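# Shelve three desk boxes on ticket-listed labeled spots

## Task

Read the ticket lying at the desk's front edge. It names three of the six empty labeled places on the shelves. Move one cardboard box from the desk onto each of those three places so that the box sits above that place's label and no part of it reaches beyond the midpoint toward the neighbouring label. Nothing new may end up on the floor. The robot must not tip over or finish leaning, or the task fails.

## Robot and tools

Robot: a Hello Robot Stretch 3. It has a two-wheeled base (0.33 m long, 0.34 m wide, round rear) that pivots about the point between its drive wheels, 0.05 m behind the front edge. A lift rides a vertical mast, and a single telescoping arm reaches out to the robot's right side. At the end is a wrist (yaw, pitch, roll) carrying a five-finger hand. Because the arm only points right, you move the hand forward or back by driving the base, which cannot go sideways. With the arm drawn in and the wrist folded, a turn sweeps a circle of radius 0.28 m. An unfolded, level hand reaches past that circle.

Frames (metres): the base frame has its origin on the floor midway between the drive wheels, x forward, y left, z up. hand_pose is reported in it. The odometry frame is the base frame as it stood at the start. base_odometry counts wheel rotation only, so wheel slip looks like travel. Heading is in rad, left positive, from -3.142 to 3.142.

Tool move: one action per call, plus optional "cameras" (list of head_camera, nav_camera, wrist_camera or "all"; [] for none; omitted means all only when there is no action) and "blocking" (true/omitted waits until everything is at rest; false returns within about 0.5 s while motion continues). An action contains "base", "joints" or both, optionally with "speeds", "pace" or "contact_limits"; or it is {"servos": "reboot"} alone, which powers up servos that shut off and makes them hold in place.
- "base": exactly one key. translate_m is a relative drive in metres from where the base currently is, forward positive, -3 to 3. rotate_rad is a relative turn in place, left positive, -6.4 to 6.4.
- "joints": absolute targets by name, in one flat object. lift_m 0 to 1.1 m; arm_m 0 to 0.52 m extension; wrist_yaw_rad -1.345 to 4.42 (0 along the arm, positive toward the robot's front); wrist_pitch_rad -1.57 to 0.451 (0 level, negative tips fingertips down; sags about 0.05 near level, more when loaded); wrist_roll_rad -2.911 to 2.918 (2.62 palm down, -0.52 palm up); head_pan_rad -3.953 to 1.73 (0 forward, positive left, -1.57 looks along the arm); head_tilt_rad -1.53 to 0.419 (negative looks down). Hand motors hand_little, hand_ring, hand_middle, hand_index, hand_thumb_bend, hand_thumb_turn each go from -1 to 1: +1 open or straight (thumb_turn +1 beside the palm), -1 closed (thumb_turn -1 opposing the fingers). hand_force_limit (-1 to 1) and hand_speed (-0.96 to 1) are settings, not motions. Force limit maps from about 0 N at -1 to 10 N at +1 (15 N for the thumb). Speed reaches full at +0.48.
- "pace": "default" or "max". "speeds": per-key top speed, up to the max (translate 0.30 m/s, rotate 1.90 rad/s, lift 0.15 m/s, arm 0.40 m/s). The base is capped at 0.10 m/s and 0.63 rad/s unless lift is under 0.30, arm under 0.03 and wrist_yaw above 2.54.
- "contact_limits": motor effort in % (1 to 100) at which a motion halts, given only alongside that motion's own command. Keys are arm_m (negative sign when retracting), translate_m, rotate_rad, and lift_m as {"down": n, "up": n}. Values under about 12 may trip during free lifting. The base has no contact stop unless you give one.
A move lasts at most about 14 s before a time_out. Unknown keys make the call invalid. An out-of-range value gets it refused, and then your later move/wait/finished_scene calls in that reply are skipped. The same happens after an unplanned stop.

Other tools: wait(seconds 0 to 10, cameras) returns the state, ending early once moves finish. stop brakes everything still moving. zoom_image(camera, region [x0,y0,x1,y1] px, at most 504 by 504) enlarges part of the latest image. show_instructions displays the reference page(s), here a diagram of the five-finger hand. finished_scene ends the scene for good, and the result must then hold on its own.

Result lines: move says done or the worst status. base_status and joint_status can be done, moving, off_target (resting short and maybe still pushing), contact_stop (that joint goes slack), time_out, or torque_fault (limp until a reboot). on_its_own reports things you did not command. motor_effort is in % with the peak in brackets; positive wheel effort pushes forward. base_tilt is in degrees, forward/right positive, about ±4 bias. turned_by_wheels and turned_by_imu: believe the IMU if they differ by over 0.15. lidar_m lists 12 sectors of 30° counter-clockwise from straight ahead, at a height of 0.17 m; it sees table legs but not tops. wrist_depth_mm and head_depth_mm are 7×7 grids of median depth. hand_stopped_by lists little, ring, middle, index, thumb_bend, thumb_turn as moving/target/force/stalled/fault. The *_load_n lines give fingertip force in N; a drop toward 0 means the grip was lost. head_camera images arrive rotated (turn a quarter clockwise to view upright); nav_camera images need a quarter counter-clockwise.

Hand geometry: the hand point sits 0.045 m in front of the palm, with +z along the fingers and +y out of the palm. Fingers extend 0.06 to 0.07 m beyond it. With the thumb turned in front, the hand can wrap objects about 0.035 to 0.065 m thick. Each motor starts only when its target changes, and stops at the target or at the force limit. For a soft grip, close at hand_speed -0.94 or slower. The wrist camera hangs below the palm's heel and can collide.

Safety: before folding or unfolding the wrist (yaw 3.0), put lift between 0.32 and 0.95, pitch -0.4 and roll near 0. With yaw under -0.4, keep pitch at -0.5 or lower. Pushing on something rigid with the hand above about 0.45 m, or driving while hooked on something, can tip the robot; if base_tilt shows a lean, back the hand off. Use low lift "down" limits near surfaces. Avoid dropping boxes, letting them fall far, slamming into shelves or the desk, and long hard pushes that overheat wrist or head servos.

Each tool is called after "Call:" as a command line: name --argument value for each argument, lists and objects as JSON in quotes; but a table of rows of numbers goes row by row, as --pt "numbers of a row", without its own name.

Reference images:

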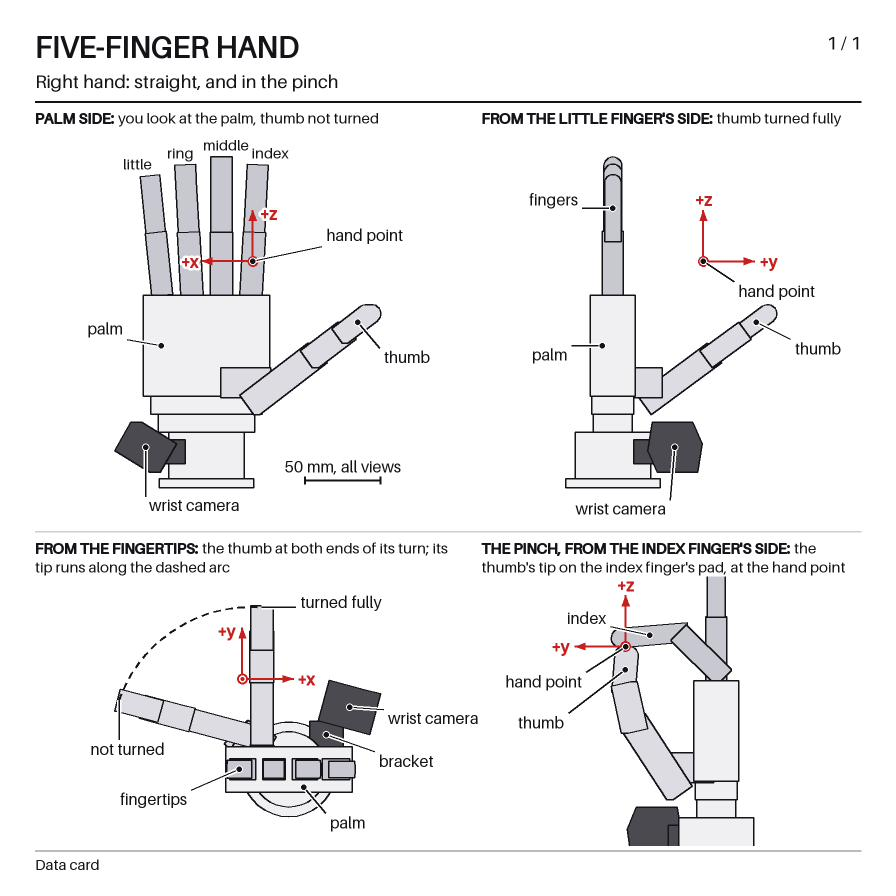

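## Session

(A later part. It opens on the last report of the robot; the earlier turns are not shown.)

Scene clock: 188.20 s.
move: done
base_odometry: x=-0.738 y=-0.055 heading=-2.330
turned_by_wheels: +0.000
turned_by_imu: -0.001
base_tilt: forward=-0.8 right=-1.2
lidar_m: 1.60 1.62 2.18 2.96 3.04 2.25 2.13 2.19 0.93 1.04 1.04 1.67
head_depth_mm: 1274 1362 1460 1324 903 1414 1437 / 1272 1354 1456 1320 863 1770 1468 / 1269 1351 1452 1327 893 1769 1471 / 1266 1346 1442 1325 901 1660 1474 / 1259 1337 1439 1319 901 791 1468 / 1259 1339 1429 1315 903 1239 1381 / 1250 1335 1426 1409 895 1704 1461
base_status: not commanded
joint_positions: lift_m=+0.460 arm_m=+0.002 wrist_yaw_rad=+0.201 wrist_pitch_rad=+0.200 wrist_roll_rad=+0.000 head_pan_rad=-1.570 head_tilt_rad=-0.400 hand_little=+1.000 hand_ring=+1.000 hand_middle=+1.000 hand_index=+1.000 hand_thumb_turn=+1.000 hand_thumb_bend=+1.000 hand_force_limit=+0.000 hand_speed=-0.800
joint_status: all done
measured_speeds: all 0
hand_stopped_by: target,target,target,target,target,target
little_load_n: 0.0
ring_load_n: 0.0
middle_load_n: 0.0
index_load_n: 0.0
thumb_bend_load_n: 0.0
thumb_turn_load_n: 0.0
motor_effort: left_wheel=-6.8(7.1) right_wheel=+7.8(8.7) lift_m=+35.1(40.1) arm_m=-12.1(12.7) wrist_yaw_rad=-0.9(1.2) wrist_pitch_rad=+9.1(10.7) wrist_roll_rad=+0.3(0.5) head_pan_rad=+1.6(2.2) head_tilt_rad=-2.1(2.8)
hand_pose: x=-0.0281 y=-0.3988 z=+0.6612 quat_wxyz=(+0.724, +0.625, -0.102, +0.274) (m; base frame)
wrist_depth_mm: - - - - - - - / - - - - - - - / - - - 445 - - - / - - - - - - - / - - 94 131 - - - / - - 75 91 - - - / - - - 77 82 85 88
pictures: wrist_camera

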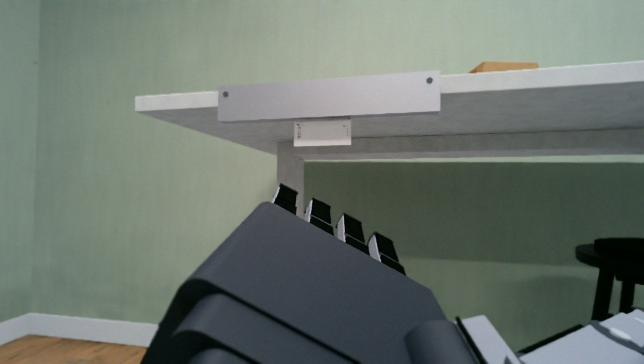

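Call:
move --joints '{"lift_m": 0.44, "arm_m": 0.12}' --cameras '["wrist_camera"]' --pace "max"

Call:
zoom_image --camera "wrist_camera" --region '[260, 80, 400, 200]'

Scene clock: 195.30 s.
move: done
base_odometry: x=-0.738 y=-0.055 heading=-2.330
turned_by_wheels: +0.000
turned_by_imu: -0.001
base_tilt: forward=-0.8 right=-1.2
lidar_m: 1.59 1.62 2.18 2.95 3.04 2.25 2.13 2.19 0.93 1.04 1.04 1.67
head_depth_mm: 1269 1356 1454 1325 904 1416 1427 / 1269 1360 1453 1323 865 1769 1473 / 1269 1348 1445 1325 892 1777 1474 / 1268 1339 1442 1318 901 1651 1465 / 1257 1345 1436 1317 900 790 1466 / 1257 1335 1435 1321 900 1235 1385 / 1252 1338 1430 1406 900 1708 1464
base_status: not commanded
joint_positions: lift_m=+0.440 arm_m=+0.120 wrist_yaw_rad=+0.200 wrist_pitch_rad=+0.203 wrist_roll_rad=+0.000 head_pan_rad=-1.570 head_tilt_rad=-0.400 hand_little=+1.000 hand_ring=+1.000 hand_middle=+1.000 hand_index=+1.000 hand_thumb_turn=+1.000 hand_thumb_bend=+1.000 hand_force_limit=+0.000 hand_speed=-0.800
joint_status: all done
measured_speeds: all 0
hand_stopped_by: target,target,target,target,target,target
little_load_n: 0.0
ring_load_n: 0.0
middle_load_n: 0.0
index_load_n: 0.0
thumb_bend_load_n: 0.0
thumb_turn_load_n: 0.0
motor_effort: left_wheel=-6.6(7.0) right_wheel=+8.7(8.7) lift_m=+24.6(28.2) arm_m=+14.1(17.9) wrist_yaw_rad=-0.8(1.1) wrist_pitch_rad=+9.4(9.5) wrist_roll_rad=+0.3(0.4) head_pan_rad=+0.5(1.7) head_tilt_rad=-1.8(2.6)
hand_pose: x=-0.0281 y=-0.5162 z=+0.6418 quat_wxyz=(+0.725, +0.624, -0.102, +0.274) (m; base frame)
wrist_depth_mm: - - - 321 302 - - / - 357 346 326 304 - - / - - - - - - - / - - - - - - - / - - 97 131 - - - / - - 75 91 - - - / - - - 77 82 83 88
pictures: wrist_camera

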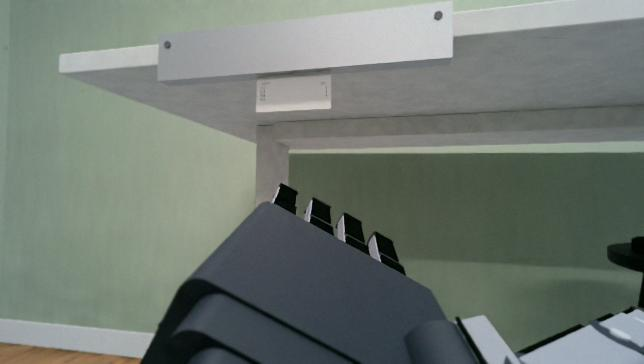

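Scaled by 3.600.

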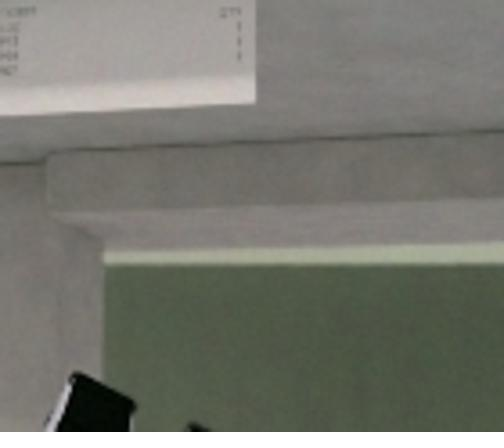

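Call:
move --joints '{"hand_speed": 0.3, "hand_index": -0.9, "hand_middle": -0.9, "hand_ring": -0.9, "hand_little": -0.9, "lift_m": 0.45, "arm_m": 0.2, "wrist_yaw_rad": 0.3}' --cameras '["wrist_camera"]' --contact_limits '{"arm_m": 35}'

Scene clock: 212.50 s.
move: done
base_odometry: x=-0.738 y=-0.055 heading=-2.330
turned_by_wheels: +0.000
turned_by_imu: -0.001
base_tilt: forward=-0.9 right=-1.2
lidar_m: 1.60 1.63 2.18 2.96 3.03 2.25 2.14 2.19 0.93 1.04 1.04 1.67
head_depth_mm: 1275 1359 1453 1325 904 1413 1433 / 1275 1353 1455 1320 865 1775 1473 / 1265 1348 1440 1319 891 1755 1469 / 1262 1347 1444 1321 902 1655 1435 / 1263 1347 1436 1323 902 790 1467 / 1259 1336 1434 1316 901 1234 1382 / 1251 1333 1427 1406 901 1694 1469
base_status: not commanded
joint_positions: lift_m=+0.450 arm_m=+0.200 wrist_yaw_rad=+0.299 wrist_pitch_rad=+0.203 wrist_roll_rad=+0.000 head_pan_rad=-1.570 head_tilt_rad=-0.400 hand_little=-0.900 hand_ring=-0.900 hand_middle=-0.900 hand_index=-0.900 hand_thumb_turn=+1.000 hand_thumb_bend=+1.000 hand_force_limit=+0.000 hand_speed=+0.300
joint_status: all done
measured_speeds: all 0
hand_stopped_by: target,target,target,target,target,target
little_load_n: 0.0
ring_load_n: 0.0
middle_load_n: 0.0
index_load_n: 0.0
thumb_bend_load_n: 0.0
thumb_turn_load_n: 0.0
motor_effort: left_wheel=-6.8(7.0) right_wheel=+8.1(8.4) lift_m=+36.9(41.2) arm_m=+14.5(17.2) wrist_yaw_rad=+0.2(3.3) wrist_pitch_rad=+8.8(9.2) wrist_roll_rad=+0.3(0.4) head_pan_rad=+0.1(1.3) head_tilt_rad=-1.0(2.5)
contact_limits: arm_m 35 (drawing in: default 34, maximum 56; extending or still: default 43, maximum 69)
hand_pose: x=-0.0033 y=-0.5956 z=+0.6519 quat_wxyz=(+0.710, +0.628, -0.071, +0.310) (m; base frame)
wrist_depth_mm: - - 269 246 228 209 - / - 435 270 255 - - - / - - - 114 - - - / - - - 139 110 - - / - - 97 125 141 110 - / - - 75 91 125 - - / - - - 77 82 78 88
pictures: wrist_camera

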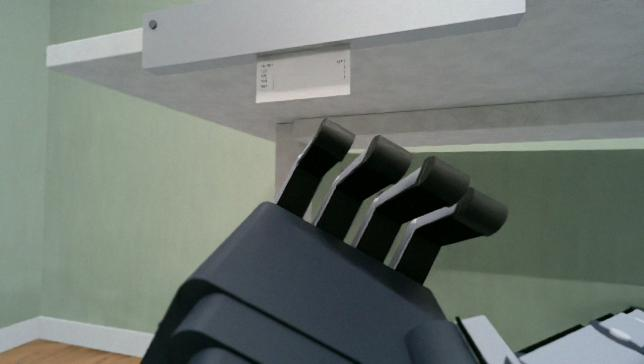

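Call:
zoom_image --camera "wrist_camera" --region '[250, 40, 360, 110]'

Scaled by 4.582.

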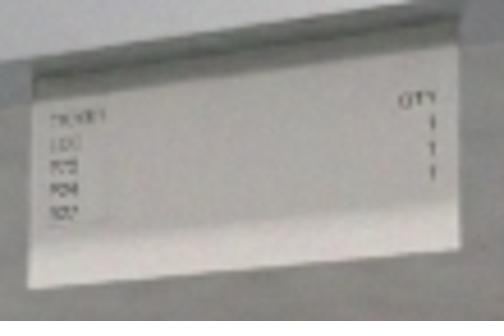

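Call:
move --joints '{"lift_m": 0.44, "arm_m": 0.28, "wrist_yaw_rad": 0.0}' --cameras '["wrist_camera"]' --contact_limits '{"arm_m": 35}'

Call:
zoom_image --camera "wrist_camera" --region '[100, 0, 340, 120]'

Scene clock: 231.23 s.
move: done
base_odometry: x=-0.738 y=-0.055 heading=-2.330
turned_by_wheels: +0.000
turned_by_imu: -0.001
base_tilt: forward=-0.9 right=-1.3
lidar_m: 1.60 1.63 2.18 2.95 3.04 2.26 2.14 2.19 0.93 1.04 1.04 1.68
head_depth_mm: 1274 1353 1456 1327 906 1413 1430 / 1274 1354 1452 1321 865 1762 1434 / 1263 1356 1445 1320 892 1766 1357 / 1266 1345 1435 1317 902 1653 813 / 1256 1339 1436 1318 900 789 1472 / 1256 1337 1435 1314 902 1240 1384 / 1251 1339 1429 1405 899 1704 1467
base_status: not commanded
joint_positions: lift_m=+0.440 arm_m=+0.280 wrist_yaw_rad=+0.001 wrist_pitch_rad=+0.203 wrist_roll_rad=+0.000 head_pan_rad=-1.570 head_tilt_rad=-0.400 hand_little=-0.900 hand_ring=-0.900 hand_middle=-0.900 hand_index=-0.900 hand_thumb_turn=+1.000 hand_thumb_bend=+1.000 hand_force_limit=+0.000 hand_speed=+0.300
joint_status: all done
measured_speeds: all 0
hand_stopped_by: target,target,target,target,target,target
little_load_n: 0.0
ring_load_n: 0.0
middle_load_n: 0.0
index_load_n: 0.0
thumb_bend_load_n: 0.0
thumb_turn_load_n: 0.0
motor_effort: left_wheel=-6.8(7.0) right_wheel=+8.0(8.5) lift_m=+24.8(35.2) arm_m=+14.8(16.8) wrist_yaw_rad=-0.8(4.6) wrist_pitch_rad=+8.7(9.5) wrist_roll_rad=+0.3(0.4) head_pan_rad=-1.3(1.8) head_tilt_rad=-1.3(2.7)
contact_limits: arm_m 35 (drawing in: default 34, maximum 56; extending or still: default 43, maximum 69)
hand_pose: x=-0.0777 y=-0.6698 z=+0.6420 quat_wxyz=(+0.749, +0.611, -0.163, +0.201) (m; base frame)
wrist_depth_mm: - - - - - - - / - - - - - - - / - 518 - 114 - - - / - 596 - 139 110 - - / - 512 93 125 142 111 - / - - 75 91 125 - 410 / - - - 77 82 78 88
pictures: wrist_camera

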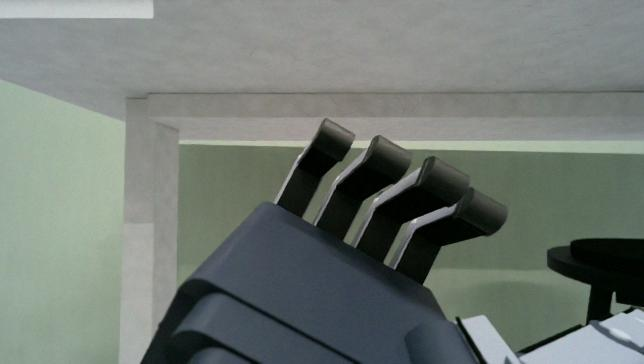

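Scaled by 2.100.

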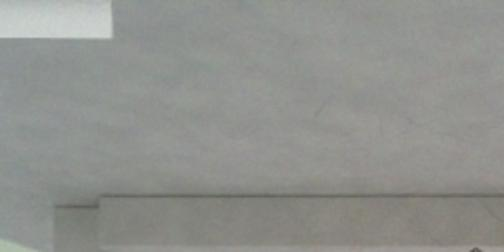

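Call:
move --joints '{"lift_m": 0.46, "arm_m": 0.25, "wrist_yaw_rad": 0.12, "wrist_pitch_rad": 0.4}' --cameras '["wrist_camera"]' --contact_limits '{"arm_m": 35}'

Call:
zoom_image --camera "wrist_camera" --region '[100, 0, 340, 140]'

Scene clock: 239.00 s.
move: done
base_odometry: x=-0.738 y=-0.055 heading=-2.330
turned_by_wheels: +0.000
turned_by_imu: -0.001
base_tilt: forward=-0.9 right=-1.3
lidar_m: 1.60 1.63 2.18 2.96 3.05 2.25 2.14 2.19 0.94 1.04 1.04 1.67
head_depth_mm: 1271 1359 1451 1323 904 1412 1434 / 1268 1353 1449 1323 862 1767 1464 / 1266 1348 1447 1317 891 1770 1394 / 1261 1347 1444 1322 901 775 728 / 1261 1341 1435 1317 900 790 1463 / 1257 1332 1428 1316 903 1240 1382 / 1248 1334 1433 1404 900 1699 1464
base_status: not commanded
joint_positions: lift_m=+0.460 arm_m=+0.250 wrist_yaw_rad=+0.119 wrist_pitch_rad=+0.353 wrist_roll_rad=+0.000 head_pan_rad=-1.570 head_tilt_rad=-0.400 hand_little=-0.900 hand_ring=-0.900 hand_middle=-0.900 hand_index=-0.900 hand_thumb_turn=+1.000 hand_thumb_bend=+1.000 hand_force_limit=+0.000 hand_speed=+0.300
joint_status: all done
measured_speeds: all 0
hand_stopped_by: target,target,target,target,target,target
little_load_n: 0.0
ring_load_n: 0.0
middle_load_n: 0.0
index_load_n: 0.0
thumb_bend_load_n: 0.0
thumb_turn_load_n: 0.0
motor_effort: left_wheel=-6.6(7.1) right_wheel=+8.2(8.3) lift_m=+35.1(40.1) arm_m=-14.2(17.3) wrist_yaw_rad=+0.7(3.7) wrist_pitch_rad=+8.9(11.2) wrist_roll_rad=+0.3(0.5) head_pan_rad=-1.2(2.6) head_tilt_rad=-1.6(2.1)
contact_limits: arm_m 35 (drawing in: default 34, maximum 56; extending or still: default 43, maximum 69)
hand_pose: x=-0.0500 y=-0.6327 z=+0.6978 quat_wxyz=(+0.778, +0.561, -0.115, +0.259) (m; base frame)
wrist_depth_mm: - - - 209 202 - - / 229 219 210 203 195 - - / 393 222 215 114 - - - / - - - 139 110 - - / - - 94 124 141 111 - / - - 75 91 125 - - / - - - 77 82 78 88
pictures: wrist_camera

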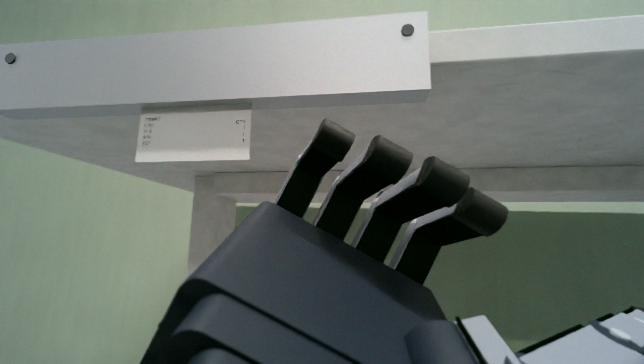

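Scaled by 2.100.

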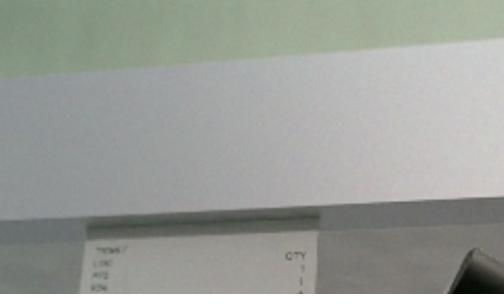

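Call:
move --joints '{"lift_m": 0.44, "arm_m": 0.32, "wrist_yaw_rad": 0.14, "wrist_pitch_rad": 0.45}' --cameras '["wrist_camera"]' --contact_limits '{"arm_m": 35}'

Call:
zoom_image --camera "wrist_camera" --region '[80, 30, 320, 170]'

Scene clock: 247.20 s.
move: done
base_odometry: x=-0.738 y=-0.055 heading=-2.330
turned_by_wheels: +0.000
turned_by_imu: -0.001
base_tilt: forward=-0.8 right=-1.2
lidar_m: 1.60 1.63 2.18 2.95 3.04 2.25 2.13 2.19 0.94 1.04 1.04 1.67
head_depth_mm: 1273 1366 1460 1326 905 1416 1427 / 1271 1354 1452 1322 865 1765 1481 / 1264 1345 1446 1323 890 1773 1433 / 1262 1347 1444 1320 900 803 783 / 1256 1342 1440 1325 901 790 1471 / 1247 1339 1434 1319 902 1238 1385 / 1252 1331 1431 1407 898 1705 1462
base_status: not commanded
joint_positions: lift_m=+0.440 arm_m=+0.320 wrist_yaw_rad=+0.139 wrist_pitch_rad=+0.390 wrist_roll_rad=+0.000 head_pan_rad=-1.570 head_tilt_rad=-0.400 hand_little=-0.900 hand_ring=-0.900 hand_middle=-0.900 hand_index=-0.900 hand_thumb_turn=+1.000 hand_thumb_bend=+1.000 hand_force_limit=+0.000 hand_speed=+0.300
joint_status: all done
joint sent to its limit — wrist_pitch_rad, upper limit.
measured_speeds: all 0
hand_stopped_by: target,target,target,target,target,target
little_load_n: 0.0
ring_load_n: 0.0
middle_load_n: 0.0
index_load_n: 0.0
thumb_bend_load_n: 0.0
thumb_turn_load_n: 0.0
motor_effort: left_wheel=-6.5(7.1) right_wheel=+8.1(8.3) lift_m=+28.6(29.8) arm_m=+14.6(16.6) wrist_yaw_rad=+0.5(2.3) wrist_pitch_rad=+8.8(11.8) wrist_roll_rad=+0.3(0.4) head_pan_rad=-0.7(3.7) head_tilt_rad=+0.3(2.3)
contact_limits: arm_m 35 (drawing in: default 34, maximum 56; extending or still: default 43, maximum 69)
hand_pose: x=-0.0457 y=-0.6994 z=+0.6864 quat_wxyz=(+0.785, +0.547, -0.106, +0.270) (m; base frame)
wrist_depth_mm: 163 158 150 149 148 183 183 / 162 157 151 - - - - / - - - 114 - - - / - - - 139 110 - - / - - 93 125 141 111 - / - - 75 91 125 - - / - - - 77 82 78 88
pictures: wrist_camera

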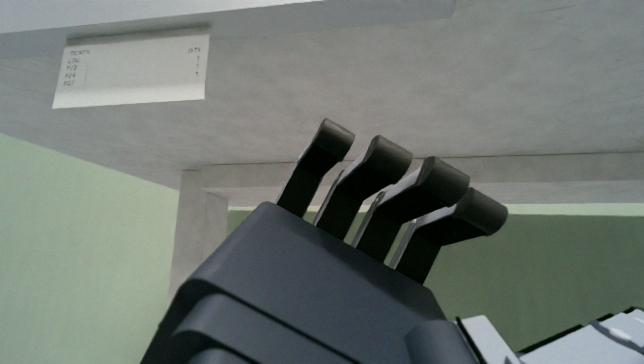

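Scaled by 2.100.

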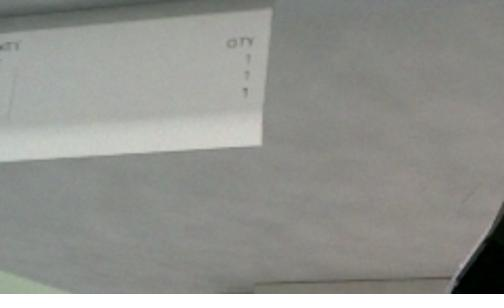

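Call:
zoom_image --camera "wrist_camera" --region '[50, 30, 120, 100]'

Scaled by 7.200.

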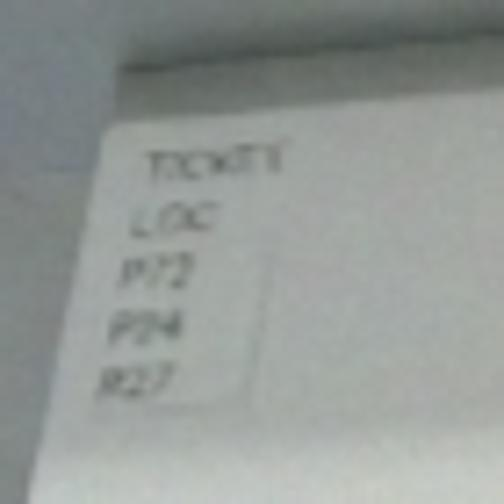

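Call:
move --joints '{"lift_m": 0.43, "arm_m": 0.34, "wrist_yaw_rad": 0.3}' --cameras '["wrist_camera"]' --contact_limits '{"arm_m": 35}'

Call:
zoom_image --camera "wrist_camera" --region '[100, 0, 220, 100]'

Scene clock: 258.93 s.
move: done
base_odometry: x=-0.738 y=-0.055 heading=-2.330
turned_by_wheels: +0.000
turned_by_imu: -0.001
base_tilt: forward=-0.8 right=-1.2
lidar_m: 1.60 1.62 2.18 2.95 3.03 2.25 2.13 2.18 0.94 1.04 1.04 1.67
head_depth_mm: 1273 1365 1462 1323 903 1413 1430 / 1273 1352 1455 1323 863 1771 1468 / 1264 1355 1449 1317 890 1767 1479 / 1260 1343 1444 1318 899 821 787 / 1260 1335 1435 1317 900 790 1470 / 1255 1334 1431 1317 902 1235 1378 / 1249 1334 1427 1409 901 1712 1470
base_status: not commanded
joint_positions: lift_m=+0.430 arm_m=+0.340 wrist_yaw_rad=+0.299 wrist_pitch_rad=+0.391 wrist_roll_rad=+0.000 head_pan_rad=-1.570 head_tilt_rad=-0.400 hand_little=-0.900 hand_ring=-0.900 hand_middle=-0.900 hand_index=-0.900 hand_thumb_turn=+1.000 hand_thumb_bend=+1.000 hand_force_limit=+0.000 hand_speed=+0.300
joint_status: all done
measured_speeds: all 0
hand_stopped_by: target,target,target,target,target,target
little_load_n: 0.0
ring_load_n: 0.0
middle_load_n: 0.0
index_load_n: 0.0
thumb_bend_load_n: 0.0
thumb_turn_load_n: 0.0
motor_effort: left_wheel=-6.7(6.9) right_wheel=+8.0(8.3) lift_m=+25.4(33.8) arm_m=+14.1(16.8) wrist_yaw_rad=+1.0(3.3) wrist_pitch_rad=+8.6(8.8) wrist_roll_rad=+0.3(0.4) head_pan_rad=-2.4(3.8) head_tilt_rad=-0.8(2.0)
contact_limits: arm_m 35 (drawing in: default 34, maximum 56; extending or still: default 43, maximum 69)
hand_pose: x=-0.0081 y=-0.7202 z=+0.6766 quat_wxyz=(+0.762, +0.553, -0.062, +0.332) (m; base frame)
wrist_depth_mm: 181 162 148 - - - - / - 158 - - - - - / - - - 114 - - - / - - - 139 110 - - / - - 97 124 141 110 - / - - 75 91 125 - - / - - - 77 82 78 88
pictures: wrist_camera

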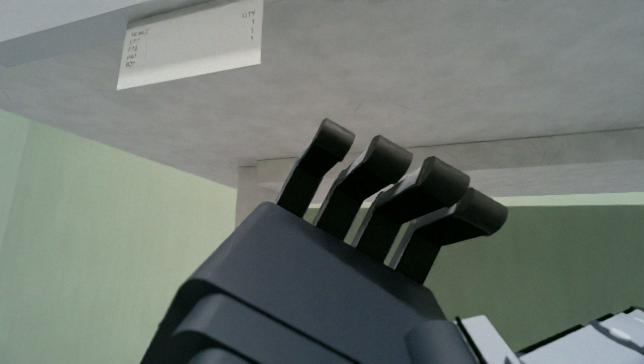

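Scaled by 4.200.

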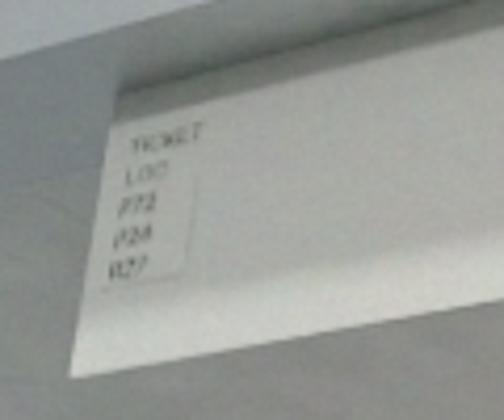

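Call:
zoom_image --camera "wrist_camera" --region '[115, 20, 165, 80]'

Scaled by 8.400.

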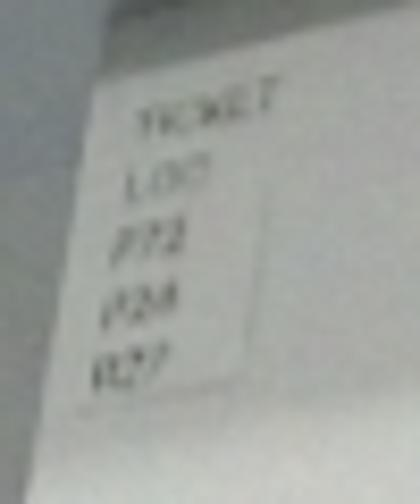

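Call:
move --joints '{"arm_m": 0.0, "wrist_pitch_rad": 0.0, "wrist_yaw_rad": 0.0, "hand_index": 1, "hand_middle": 1, "hand_ring": 1, "hand_little": 1, "hand_thumb_turn": -1}' --pace "max"

Call:
move --joints '{"lift_m": 0.95, "wrist_pitch_rad": -1.57, "wrist_roll_rad": 0, "head_tilt_rad": -0.5}' --base '{"rotate_rad": 0.59}' --pace "max"

Call:
move --base '{"translate_m": -0.54}'

Call:
move --base '{"rotate_rad": -0.59}' --cameras '["head_camera", "nav_camera", "wrist_camera"]'

Scene clock: 302.50 s.
move: done
base_odometry: x=-0.738 y=-0.055 heading=-2.330
turned_by_wheels: +0.000
turned_by_imu: -0.001
base_tilt: forward=-0.9 right=-1.3
lidar_m: 1.60 1.63 2.18 2.96 3.04 2.25 2.14 2.18 0.94 1.04 1.04 1.68
head_depth_mm: 1278 1358 1458 1326 905 1410 1432 / 1268 1354 1454 1323 863 1770 1472 / 1267 1348 1449 1323 893 1764 1469 / 1262 1342 1440 1318 904 1658 1468 / 1258 1346 1437 1319 901 791 1465 / 1254 1339 1429 1320 899 1235 1378 / 1253 1335 1427 1405 901 1702 1460
base_status: not commanded
joint_positions: lift_m=+0.430 arm_m=+0.002 wrist_yaw_rad=+0.000 wrist_pitch_rad=-0.042 wrist_roll_rad=+0.000 head_pan_rad=-1.570 head_tilt_rad=-0.400 hand_little=+1.000 hand_ring=+1.000 hand_middle=+1.000 hand_index=+1.000 hand_thumb_turn=-1.000 hand_thumb_bend=+1.000 hand_force_limit=+0.000 hand_speed=+0.300
joint_status: all done
joint sent to its limit — arm_m, lower limit.
measured_speeds: all 0
hand_stopped_by: target,target,target,target,target,target
little_load_n: 0.5
ring_load_n: 0.0
middle_load_n: 0.0
index_load_n: 0.0
thumb_bend_load_n: 0.0
thumb_turn_load_n: 0.0
motor_effort: left_wheel=-6.1(6.9) right_wheel=+6.9(8.1) lift_m=+36.2(36.2) arm_m=-14.7(16.9) wrist_yaw_rad=-0.2(8.8) wrist_pitch_rad=+8.3(11.8) wrist_roll_rad=+0.3(0.5) head_pan_rad=-3.1(3.4) head_tilt_rad=-0.5(2.0)
hand_pose: x=-0.0781 y=-0.4002 z=+0.5705 quat_wxyz=(+0.668, +0.698, -0.187, +0.179) (m; base frame)
wrist_depth_mm: - - 388 - - - - / - - - - - 99 - / - - - - - 89 - / - - - - - 80 - / - - 97 131 215 73 - / - - 75 91 113 625 - / 905 - - 77 78 847 888
pictures: none

Scene clock: 306.77 s.
move: done
base_odometry: x=-0.738 y=-0.055 heading=-1.740
turned_by_wheels: +0.590
turned_by_imu: +0.595
base_tilt: forward=-0.9 right=-1.3
lidar_m: 1.68 2.33 2.96 2.99 2.20 2.13 1.40 0.93 1.04 1.52 1.65 1.60
head_depth_mm: 1267 1356 1428 1054 778 - - / 1338 1428 1545 1054 873 1652 - / 1403 1518 1641 1747 1929 1699 - / 1488 1614 1759 1936 2021 1660 1358 / 1572 1711 1882 2076 2087 1650 1359 / 1686 1851 2044 2269 2088 1647 1366 / 1777 1926 2057 2210 2081 1645 1359
base_status: done
joint_positions: lift_m=+0.950 arm_m=+0.002 wrist_yaw_rad=+0.000 wrist_pitch_rad=-1.561 wrist_roll_rad=+0.000 head_pan_rad=-1.570 head_tilt_rad=-0.500 hand_little=+1.000 hand_ring=+1.000 hand_middle=+1.000 hand_index=+1.000 hand_thumb_turn=-1.000 hand_thumb_bend=+1.000 hand_force_limit=+0.000 hand_speed=+0.300
joint_status: all done
measured_speeds: all 0
hand_stopped_by: target,target,target,target,target,target
little_load_n: 0.0
ring_load_n: 0.0
middle_load_n: 0.0
index_load_n: 0.5
thumb_bend_load_n: 0.0
thumb_turn_load_n: 0.0
motor_effort: left_wheel=-8.1(12.9) right_wheel=+8.4(13.6) lift_m=+34.4(41.2) arm_m=-12.0(14.8) wrist_yaw_rad=-0.2(0.8) wrist_pitch_rad=-1.7(8.5) wrist_roll_rad=+0.3(1.5) head_pan_rad=-1.1(3.6) head_tilt_rad=-4.0(4.5)
hand_pose: x=-0.0782 y=-0.1622 z=+0.8364 quat_wxyz=(+0.004, +0.966, -0.259, +0.001) (m; base frame)
wrist_depth_mm: 969 966 950 944 913 910 895 / - 976 972 956 935 99 919 / - - - 972 970 89 944 / - - - 845 824 80 970 / - - 97 131 214 73 974 / - - 75 91 113 - - / - - - 77 78 - -
pictures: none

Scene clock: 313.30 s.
move: done
base_odometry: x=-0.647 y=+0.477 heading=-1.740
turned_by_wheels: +0.000
turned_by_imu: -0.002
base_tilt: forward=-0.8 right=-1.3
lidar_m: 2.14 2.99 3.24 2.36 1.73 1.68 1.67 0.47 0.47 1.00 1.71 2.06
head_depth_mm: 1020 1091 1174 1053 775 - - / 1072 1155 1245 1054 776 633 - / 1130 1220 1322 1052 721 634 - / 1197 1298 1401 1056 749 652 1361 / 1272 1380 1497 1053 774 1372 1360 / 1355 1478 1639 1053 776 1514 1328 / 1445 1596 1769 1051 773 1599 1360
base_status: done
joint_positions: lift_m=+0.950 arm_m=+0.002 wrist_yaw_rad=+0.000 wrist_pitch_rad=-1.561 wrist_roll_rad=+0.000 head_pan_rad=-1.570 head_tilt_rad=-0.500 hand_little=+1.000 hand_ring=+1.000 hand_middle=+1.000 hand_index=+1.000 hand_thumb_turn=-1.000 hand_thumb_bend=+1.000 hand_force_limit=+0.000 hand_speed=+0.300
joint_status: not commanded
measured_speeds: all 0
hand_stopped_by: target,target,target,target,target,target
little_load_n: 0.0
ring_load_n: 0.0
middle_load_n: 0.0
index_load_n: 0.0
thumb_bend_load_n: 0.0
thumb_turn_load_n: 0.0
motor_effort: left_wheel=-2.4(12.8) right_wheel=-4.5(9.4) lift_m=+24.6(34.9) arm_m=-8.5(12.5) wrist_yaw_rad=+0.2(0.8) wrist_pitch_rad=-1.7(2.1) wrist_roll_rad=+0.4(0.5) head_pan_rad=-1.6(3.2) head_tilt_rad=-3.4(4.7)
hand_pose: x=-0.0782 y=-0.1622 z=+0.8364 quat_wxyz=(+0.004, +0.966, -0.259, +0.001) (m; base frame)
wrist_depth_mm: 985 951 946 950 917 894 893 / 981 985 971 964 939 99 913 / - - 992 980 977 89 931 / - - - 825 846 79 958 / - - 97 131 215 73 982 / - - 75 91 113 - - / - - - 77 78 - -
pictures: none

Scene clock: 315.37 s.
move: done
base_odometry: x=-0.647 y=+0.477 heading=-2.330
turned_by_wheels: -0.590
turned_by_imu: -0.596
base_tilt: forward=-0.8 right=-1.3
lidar_m: 2.06 2.11 2.80 3.24 2.51 1.76 1.67 1.71 0.76 0.47 1.01 1.00
head_depth_mm: 1019 1106 1204 1052 777 - - / 1013 1101 1203 1055 775 602 - / 1014 1101 1196 1050 776 633 - / 1012 1092 1192 1053 776 614 811 / 1009 1088 1187 1053 694 614 1058 / 1005 1084 1180 1053 774 614 1267 / 1004 1085 1182 1052 773 613 1265
base_status: done
joint_positions: lift_m=+0.950 arm_m=+0.002 wrist_yaw_rad=+0.000 wrist_pitch_rad=-1.562 wrist_roll_rad=+0.000 head_pan_rad=-1.570 head_tilt_rad=-0.500 hand_little=+1.000 hand_ring=+1.000 hand_middle=+1.000 hand_index=+1.000 hand_thumb_turn=-1.000 hand_thumb_bend=+1.000 hand_force_limit=+0.000 hand_speed=+0.300
joint_status: not commanded
measured_speeds: all 0
hand_stopped_by: target,target,target,target,target,target
little_load_n: 0.0
ring_load_n: 0.0
middle_load_n: 0.0
index_load_n: 0.0
thumb_bend_load_n: -0.5
thumb_turn_load_n: 0.0
motor_effort: left_wheel=+10.2(14.2) right_wheel=-8.9(12.4) lift_m=+25.2(25.9) arm_m=-8.4(9.0) wrist_yaw_rad=-0.3(0.7) wrist_pitch_rad=-1.3(1.9) wrist_roll_rad=+0.3(0.5) head_pan_rad=-2.8(2.9) head_tilt_rad=-2.9(4.1)
hand_pose: x=-0.0782 y=-0.1622 z=+0.8364 quat_wxyz=(+0.004, +0.966, -0.259, +0.001) (m; base frame)
wrist_depth_mm: 981 955 947 923 929 907 895 / - 977 981 946 950 99 922 / - - 999 968 962 89 942 / - - - 831 834 80 947 / - - 97 131 215 73 - / - - 75 91 113 - - / - - - 77 78 - -
pictures: head_camera (sideways), nav_camera (sideways), wrist_camera

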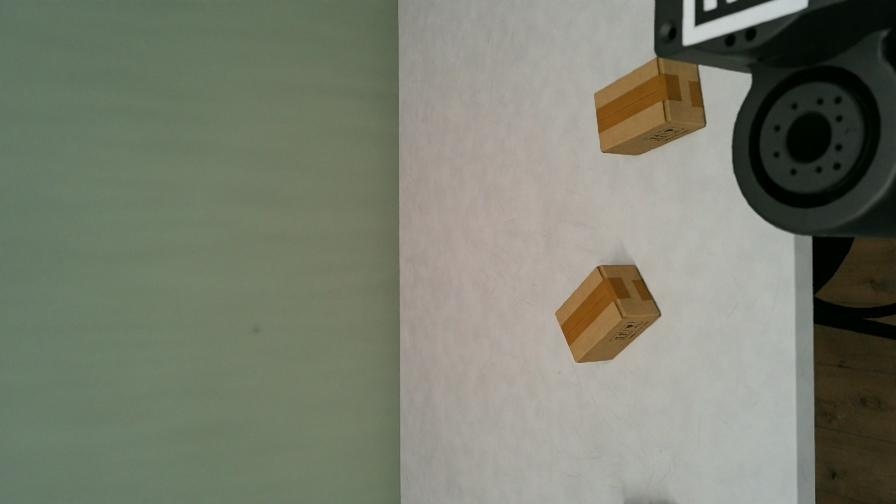

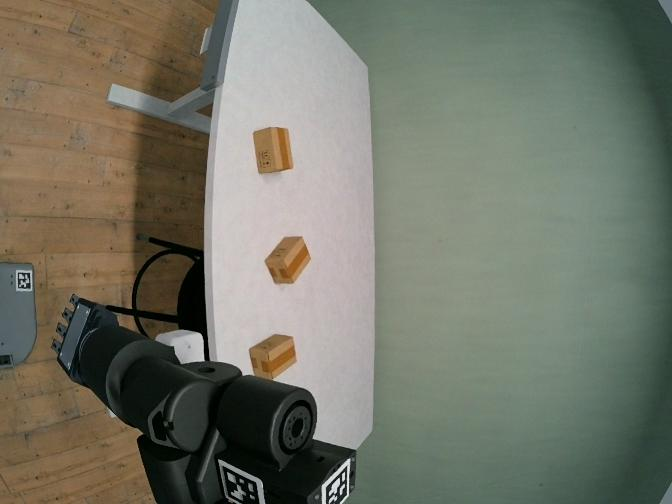

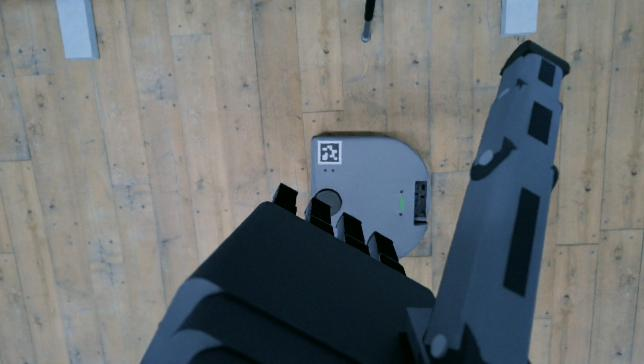

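Call:
zoom_image --camera "head_camera" --region '[520, 40, 720, 380]'

Scaled by 1.482 from the camera's 896x504 image, which has a finer 1280x720 frame.

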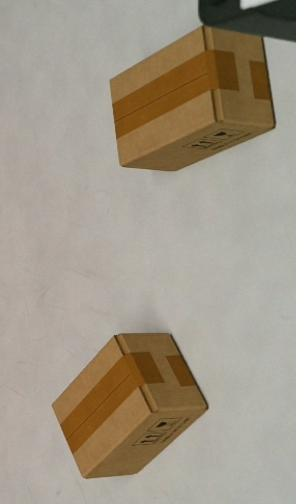

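Call:
move --joints '{"head_pan_rad": -0.95, "head_tilt_rad": -0.5}' --cameras '["head_camera"]' --pace "max"

Call:
zoom_image --camera "head_camera" --region '[440, 100, 760, 500]'

Call:
move --joints '{"head_pan_rad": -2.2, "head_tilt_rad": -0.5}' --cameras '["head_camera"]' --pace "max"

Scene clock: 433.33 s.
move: done
base_odometry: x=-0.647 y=+0.477 heading=-2.330
turned_by_wheels: +0.000
turned_by_imu: -0.001
base_tilt: forward=-0.8 right=-1.3
lidar_m: 2.06 2.11 2.80 3.25 2.52 1.77 1.67 1.71 0.76 0.47 1.02 1.01
head_depth_mm: 1031 1105 1187 1052 778 614 534 / 1095 1174 1269 1055 777 614 1299 / 1164 1245 1340 1052 696 614 1362 / 1233 1331 1412 1052 776 653 1364 / 1315 1438 1556 1051 774 1381 1358 / 1412 1541 1720 1048 774 1554 1320 / 1519 1685 1880 1051 791 1647 1358
base_status: not commanded
joint_positions: lift_m=+0.950 arm_m=+0.002 wrist_yaw_rad=+0.000 wrist_pitch_rad=-1.562 wrist_roll_rad=+0.000 head_pan_rad=-0.936 head_tilt_rad=-0.500 hand_little=+1.000 hand_ring=+1.000 hand_middle=+1.000 hand_index=+1.000 hand_thumb_turn=-1.000 hand_thumb_bend=+1.000 hand_force_limit=+0.000 hand_speed=+0.300
joint_status: all done
measured_speeds: all 0
hand_stopped_by: target,target,target,target,target,target
little_load_n: 0.0
ring_load_n: 0.0
middle_load_n: -0.5
index_load_n: 0.0
thumb_bend_load_n: -0.5
thumb_turn_load_n: 0.0
motor_effort: left_wheel=+10.2(10.5) right_wheel=-8.7(9.3) lift_m=+26.8(26.8) arm_m=-8.3(8.7) wrist_yaw_rad=+0.2(0.6) wrist_pitch_rad=-1.4(2.0) wrist_roll_rad=+0.2(0.5) head_pan_rad=+0.9(5.0) head_tilt_rad=-2.6(3.6)
hand_pose: x=-0.0782 y=-0.1622 z=+0.8364 quat_wxyz=(+0.004, +0.966, -0.259, +0.001) (m; base frame)
wrist_depth_mm: 966 972 944 928 917 911 894 / 978 978 967 958 932 99 933 / - - - 963 962 89 939 / - - - 840 845 80 970 / - - 97 131 215 73 982 / - - 75 91 113 - - / - - - 77 78 - -
pictures: head_camera (sideways)

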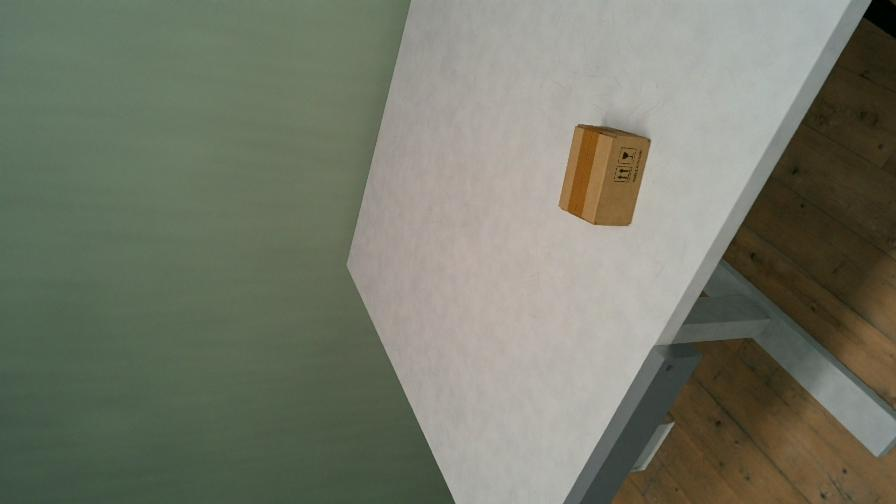

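Scaled by 1.260 from the camera's 896x504 image, which has a finer 1280x720 frame.

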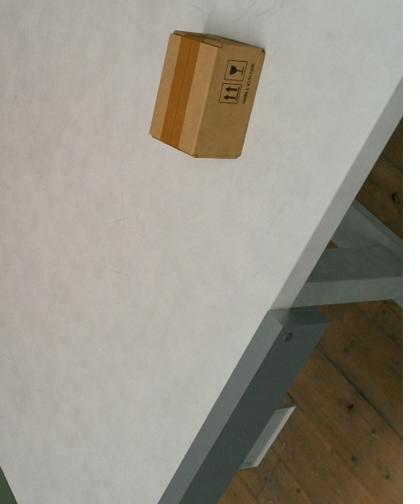

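Scene clock: 434.30 s.
move: done
base_odometry: x=-0.647 y=+0.477 heading=-2.330
turned_by_wheels: +0.000
turned_by_imu: +0.000
base_tilt: forward=-0.8 right=-1.3
lidar_m: 2.06 2.12 2.81 3.24 2.52 1.77 1.67 1.71 0.75 0.47 1.02 1.01
head_depth_mm: 1673 1808 1939 2091 1946 1694 - / 1561 1709 1906 2131 838 - - / 1429 1564 1716 1792 806 - - / 1322 1438 1566 1049 805 - - / 1229 1330 1434 1054 774 - - / 1145 1236 1325 1048 776 - - / 1076 1150 1231 1049 777 - -
base_status: not commanded
joint_positions: lift_m=+0.950 arm_m=+0.002 wrist_yaw_rad=+0.000 wrist_pitch_rad=-1.562 wrist_roll_rad=+0.000 head_pan_rad=-2.226 head_tilt_rad=-0.500 hand_little=+1.000 hand_ring=+1.000 hand_middle=+1.000 hand_index=+1.000 hand_thumb_turn=-1.000 hand_thumb_bend=+1.000 hand_force_limit=+0.000 hand_speed=+0.300
joint_status: all done
measured_speeds: all 0
hand_stopped_by: target,target,target,target,target,target
little_load_n: 0.0
ring_load_n: 0.0
middle_load_n: 0.0
index_load_n: 0.0
thumb_bend_load_n: 0.0
thumb_turn_load_n: 0.0
motor_effort: left_wheel=+10.3(10.6) right_wheel=-8.9(9.1) lift_m=+25.9(26.8) arm_m=-8.9(8.9) wrist_yaw_rad=+0.0(0.7) wrist_pitch_rad=-1.3(2.1) wrist_roll_rad=+0.3(0.4) head_pan_rad=+1.7(6.0) head_tilt_rad=-2.9(4.0)
hand_pose: x=-0.0782 y=-0.1622 z=+0.8364 quat_wxyz=(+0.004, +0.966, -0.259, +0.001) (m; base frame)
wrist_depth_mm: 970 976 949 946 927 914 891 / 997 970 977 959 935 99 918 / - - 995 960 953 88 932 / - - - 847 833 79 972 / - - 97 131 215 73 983 / - - 75 91 113 - - / - - - 77 78 - -
pictures: head_camera (sideways)

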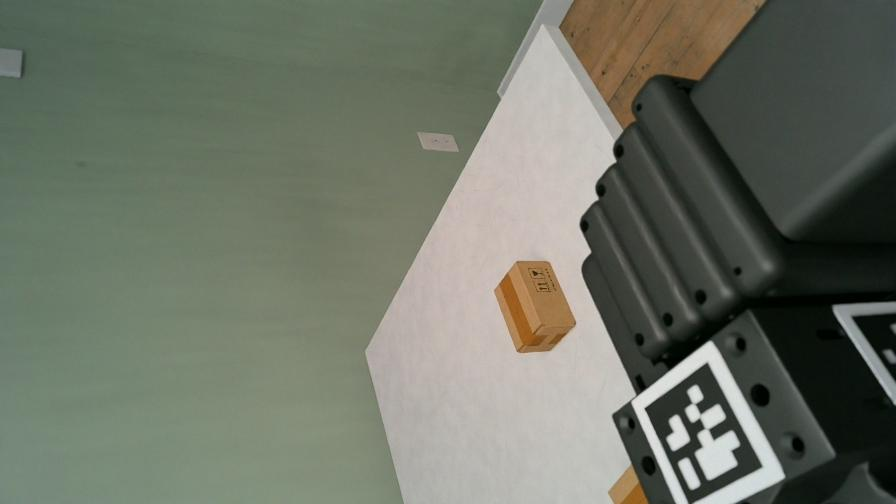

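Call:
zoom_image --camera "head_camera" --region '[470, 240, 600, 370]'

Scaled by 3.877 from the camera's 896x504 image, which has a finer 1280x720 frame.

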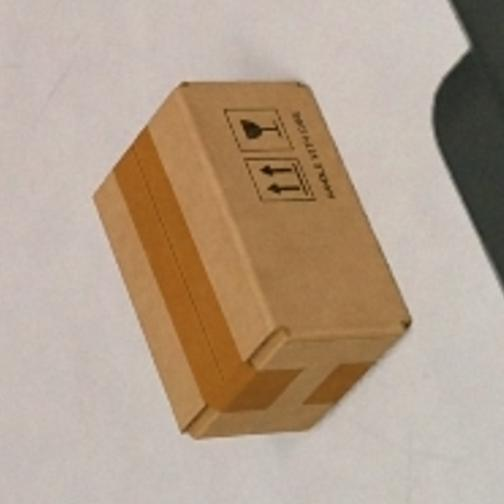

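Call:
move --joints '{"lift_m": 1.0, "wrist_pitch_rad": -0.66, "wrist_roll_rad": 2.62, "head_pan_rad": -1.9}' --base '{"translate_m": -0.3}' --cameras '["head_camera", "wrist_camera"]' --pace "max"

Scene clock: 477.03 s.
move: done
base_odometry: x=-0.440 y=+0.695 heading=-2.330
turned_by_wheels: +0.000
turned_by_imu: -0.002
base_tilt: forward=-0.8 right=-1.2
lidar_m: 2.36 2.41 3.19 3.19 2.07 1.45 1.37 1.40 0.78 0.70 0.50 1.24
head_depth_mm: 1230 1341 1480 1617 - - - / 1186 1282 1421 1540 - - - / 1142 1246 1359 1460 - - - / 1096 1191 1298 1371 - - - / 1063 1147 1245 1051 839 - - / 1030 1110 1197 1047 836 - - / 995 1069 1158 1049 804 596 547
base_status: done
joint_positions: lift_m=+1.000 arm_m=+0.002 wrist_yaw_rad=+0.000 wrist_pitch_rad=-0.694 wrist_roll_rad=+2.614 head_pan_rad=-1.900 head_tilt_rad=-0.500 hand_little=+1.000 hand_ring=+1.000 hand_middle=+1.000 hand_index=+1.000 hand_thumb_turn=-1.000 hand_thumb_bend=+1.000 hand_force_limit=+0.000 hand_speed=+0.300
joint_status: all done
measured_speeds: all 0
hand_stopped_by: target,target,target,target,target,target
little_load_n: 0.0
ring_load_n: 0.0
middle_load_n: 0.0
index_load_n: 0.0
thumb_bend_load_n: 0.0
thumb_turn_load_n: 0.0
motor_effort: left_wheel=-0.9(7.7) right_wheel=-5.8(12.7) lift_m=+37.4(43.1) arm_m=-8.0(8.8) wrist_yaw_rad=+0.1(0.7) wrist_pitch_rad=+6.4(9.5) wrist_roll_rad=+2.3(3.4) head_pan_rad=-2.6(4.9) head_tilt_rad=-0.6(3.3)
hand_pose: x=+0.0091 y=-0.2875 z=+0.9123 quat_wxyz=(+0.001, +0.002, -0.906, +0.424) (m; base frame)
wrist_depth_mm: - - - - - 925 839 / - - - - - 99 908 / - - - - 621 89 - / - - - - - 79 - / - - 94 129 - 73 - / - - 75 91 113 - - / - - - 77 78 - -
pictures: head_camera (sideways), wrist_camera

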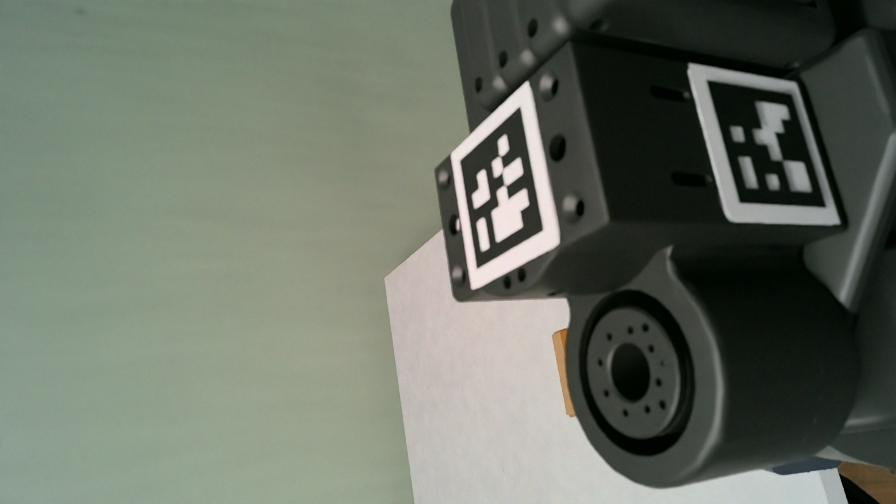

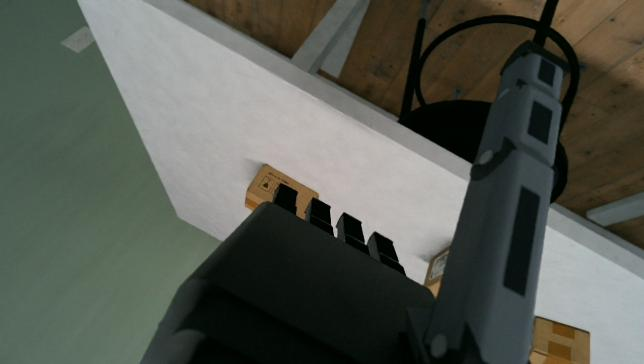

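Call:
move --base '{"translate_m": -0.083}' --joints '{"arm_m": 0.29, "hand_index": 0.5, "hand_middle": 0.5, "hand_ring": 0.7, "hand_little": 0.9}' --cameras '["head_camera", "wrist_camera"]'

Scene clock: 500.10 s.
move: done
base_odometry: x=-0.383 y=+0.755 heading=-2.330
turned_by_wheels: +0.000
turned_by_imu: -0.002
base_tilt: forward=-0.8 right=-1.2
lidar_m: 2.44 2.50 3.30 3.24 1.94 1.36 1.29 1.32 1.28 0.71 0.54 1.30
head_depth_mm: 1231 1350 1491 - - - 1299 / 1187 1295 1413 - - 1551 1364 / 1146 1242 1324 - 1567 634 1365 / 1105 1199 323 1418 775 614 1357 / 1068 1139 373 911 746 613 1206 / 1031 1089 370 386 696 613 1297 / 996 1072 380 432 665 613 549
base_status: done
joint_positions: lift_m=+1.000 arm_m=+0.290 wrist_yaw_rad=+0.000 wrist_pitch_rad=-0.692 wrist_roll_rad=+2.615 head_pan_rad=-1.900 head_tilt_rad=-0.500 hand_little=+0.900 hand_ring=+0.700 hand_middle=+0.500 hand_index=+0.500 hand_thumb_turn=-1.000 hand_thumb_bend=+1.000 hand_force_limit=+0.000 hand_speed=+0.300
joint_status: all done
measured_speeds: all 0
hand_stopped_by: target,target,target,target,target,target
little_load_n: 0.0
ring_load_n: 0.0
middle_load_n: 0.0
index_load_n: 0.0
thumb_bend_load_n: 0.0
thumb_turn_load_n: 0.0
motor_effort: left_wheel=-2.0(6.9) right_wheel=-6.1(10.7) lift_m=+35.7(37.1) arm_m=+14.4(17.0) wrist_yaw_rad=+0.0(0.8) wrist_pitch_rad=+6.2(7.0) wrist_roll_rad=+2.2(2.3) head_pan_rad=-0.7(3.7) head_tilt_rad=-0.9(2.2)
hand_pose: x=+0.0092 y=-0.5754 z=+0.9125 quat_wxyz=(+0.001, +0.001, -0.905, +0.425) (m; base frame)
wrist_depth_mm: - - - - - 183 167 / - - - - 183 100 182 / - - - - 204 89 - / - - - 183 193 80 - / - - 92 131 175 73 - / - - 75 91 113 - - / - - - 77 78 - -
pictures: head_camera (sideways), wrist_camera

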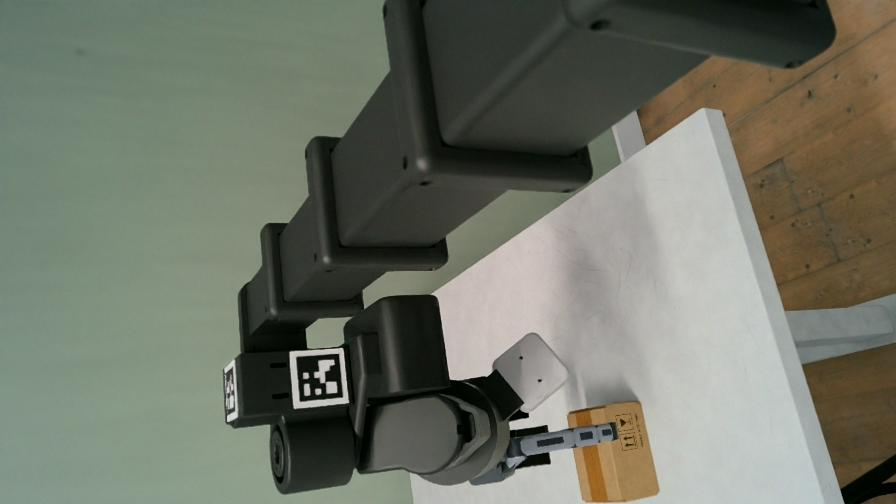

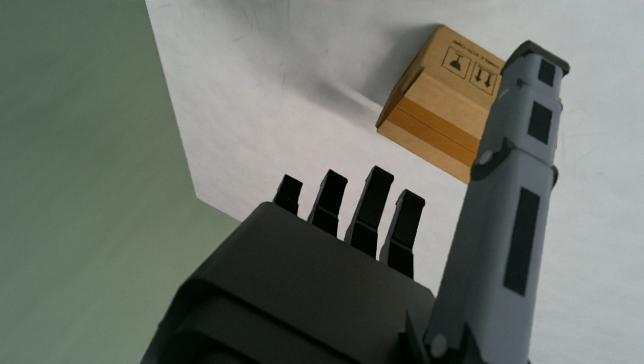

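Call:
zoom_image --camera "head_camera" --region '[480, 320, 680, 504]'

Scaled by 2.520 from the camera's 896x504 image, which has a finer 1280x720 frame.

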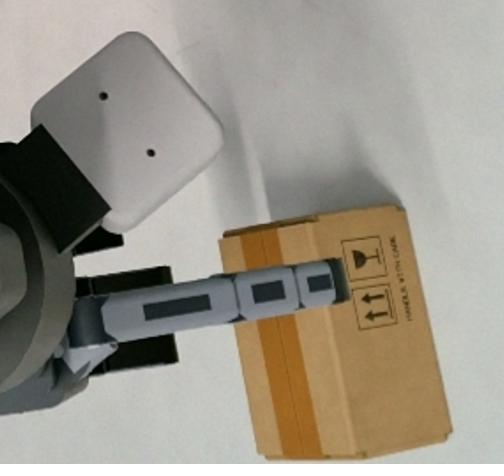

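Call:
zoom_image --camera "wrist_camera" --region '[340, 0, 600, 220]'

Scaled by 1.938.

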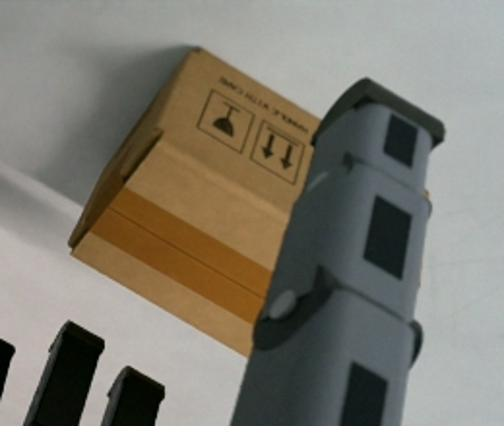

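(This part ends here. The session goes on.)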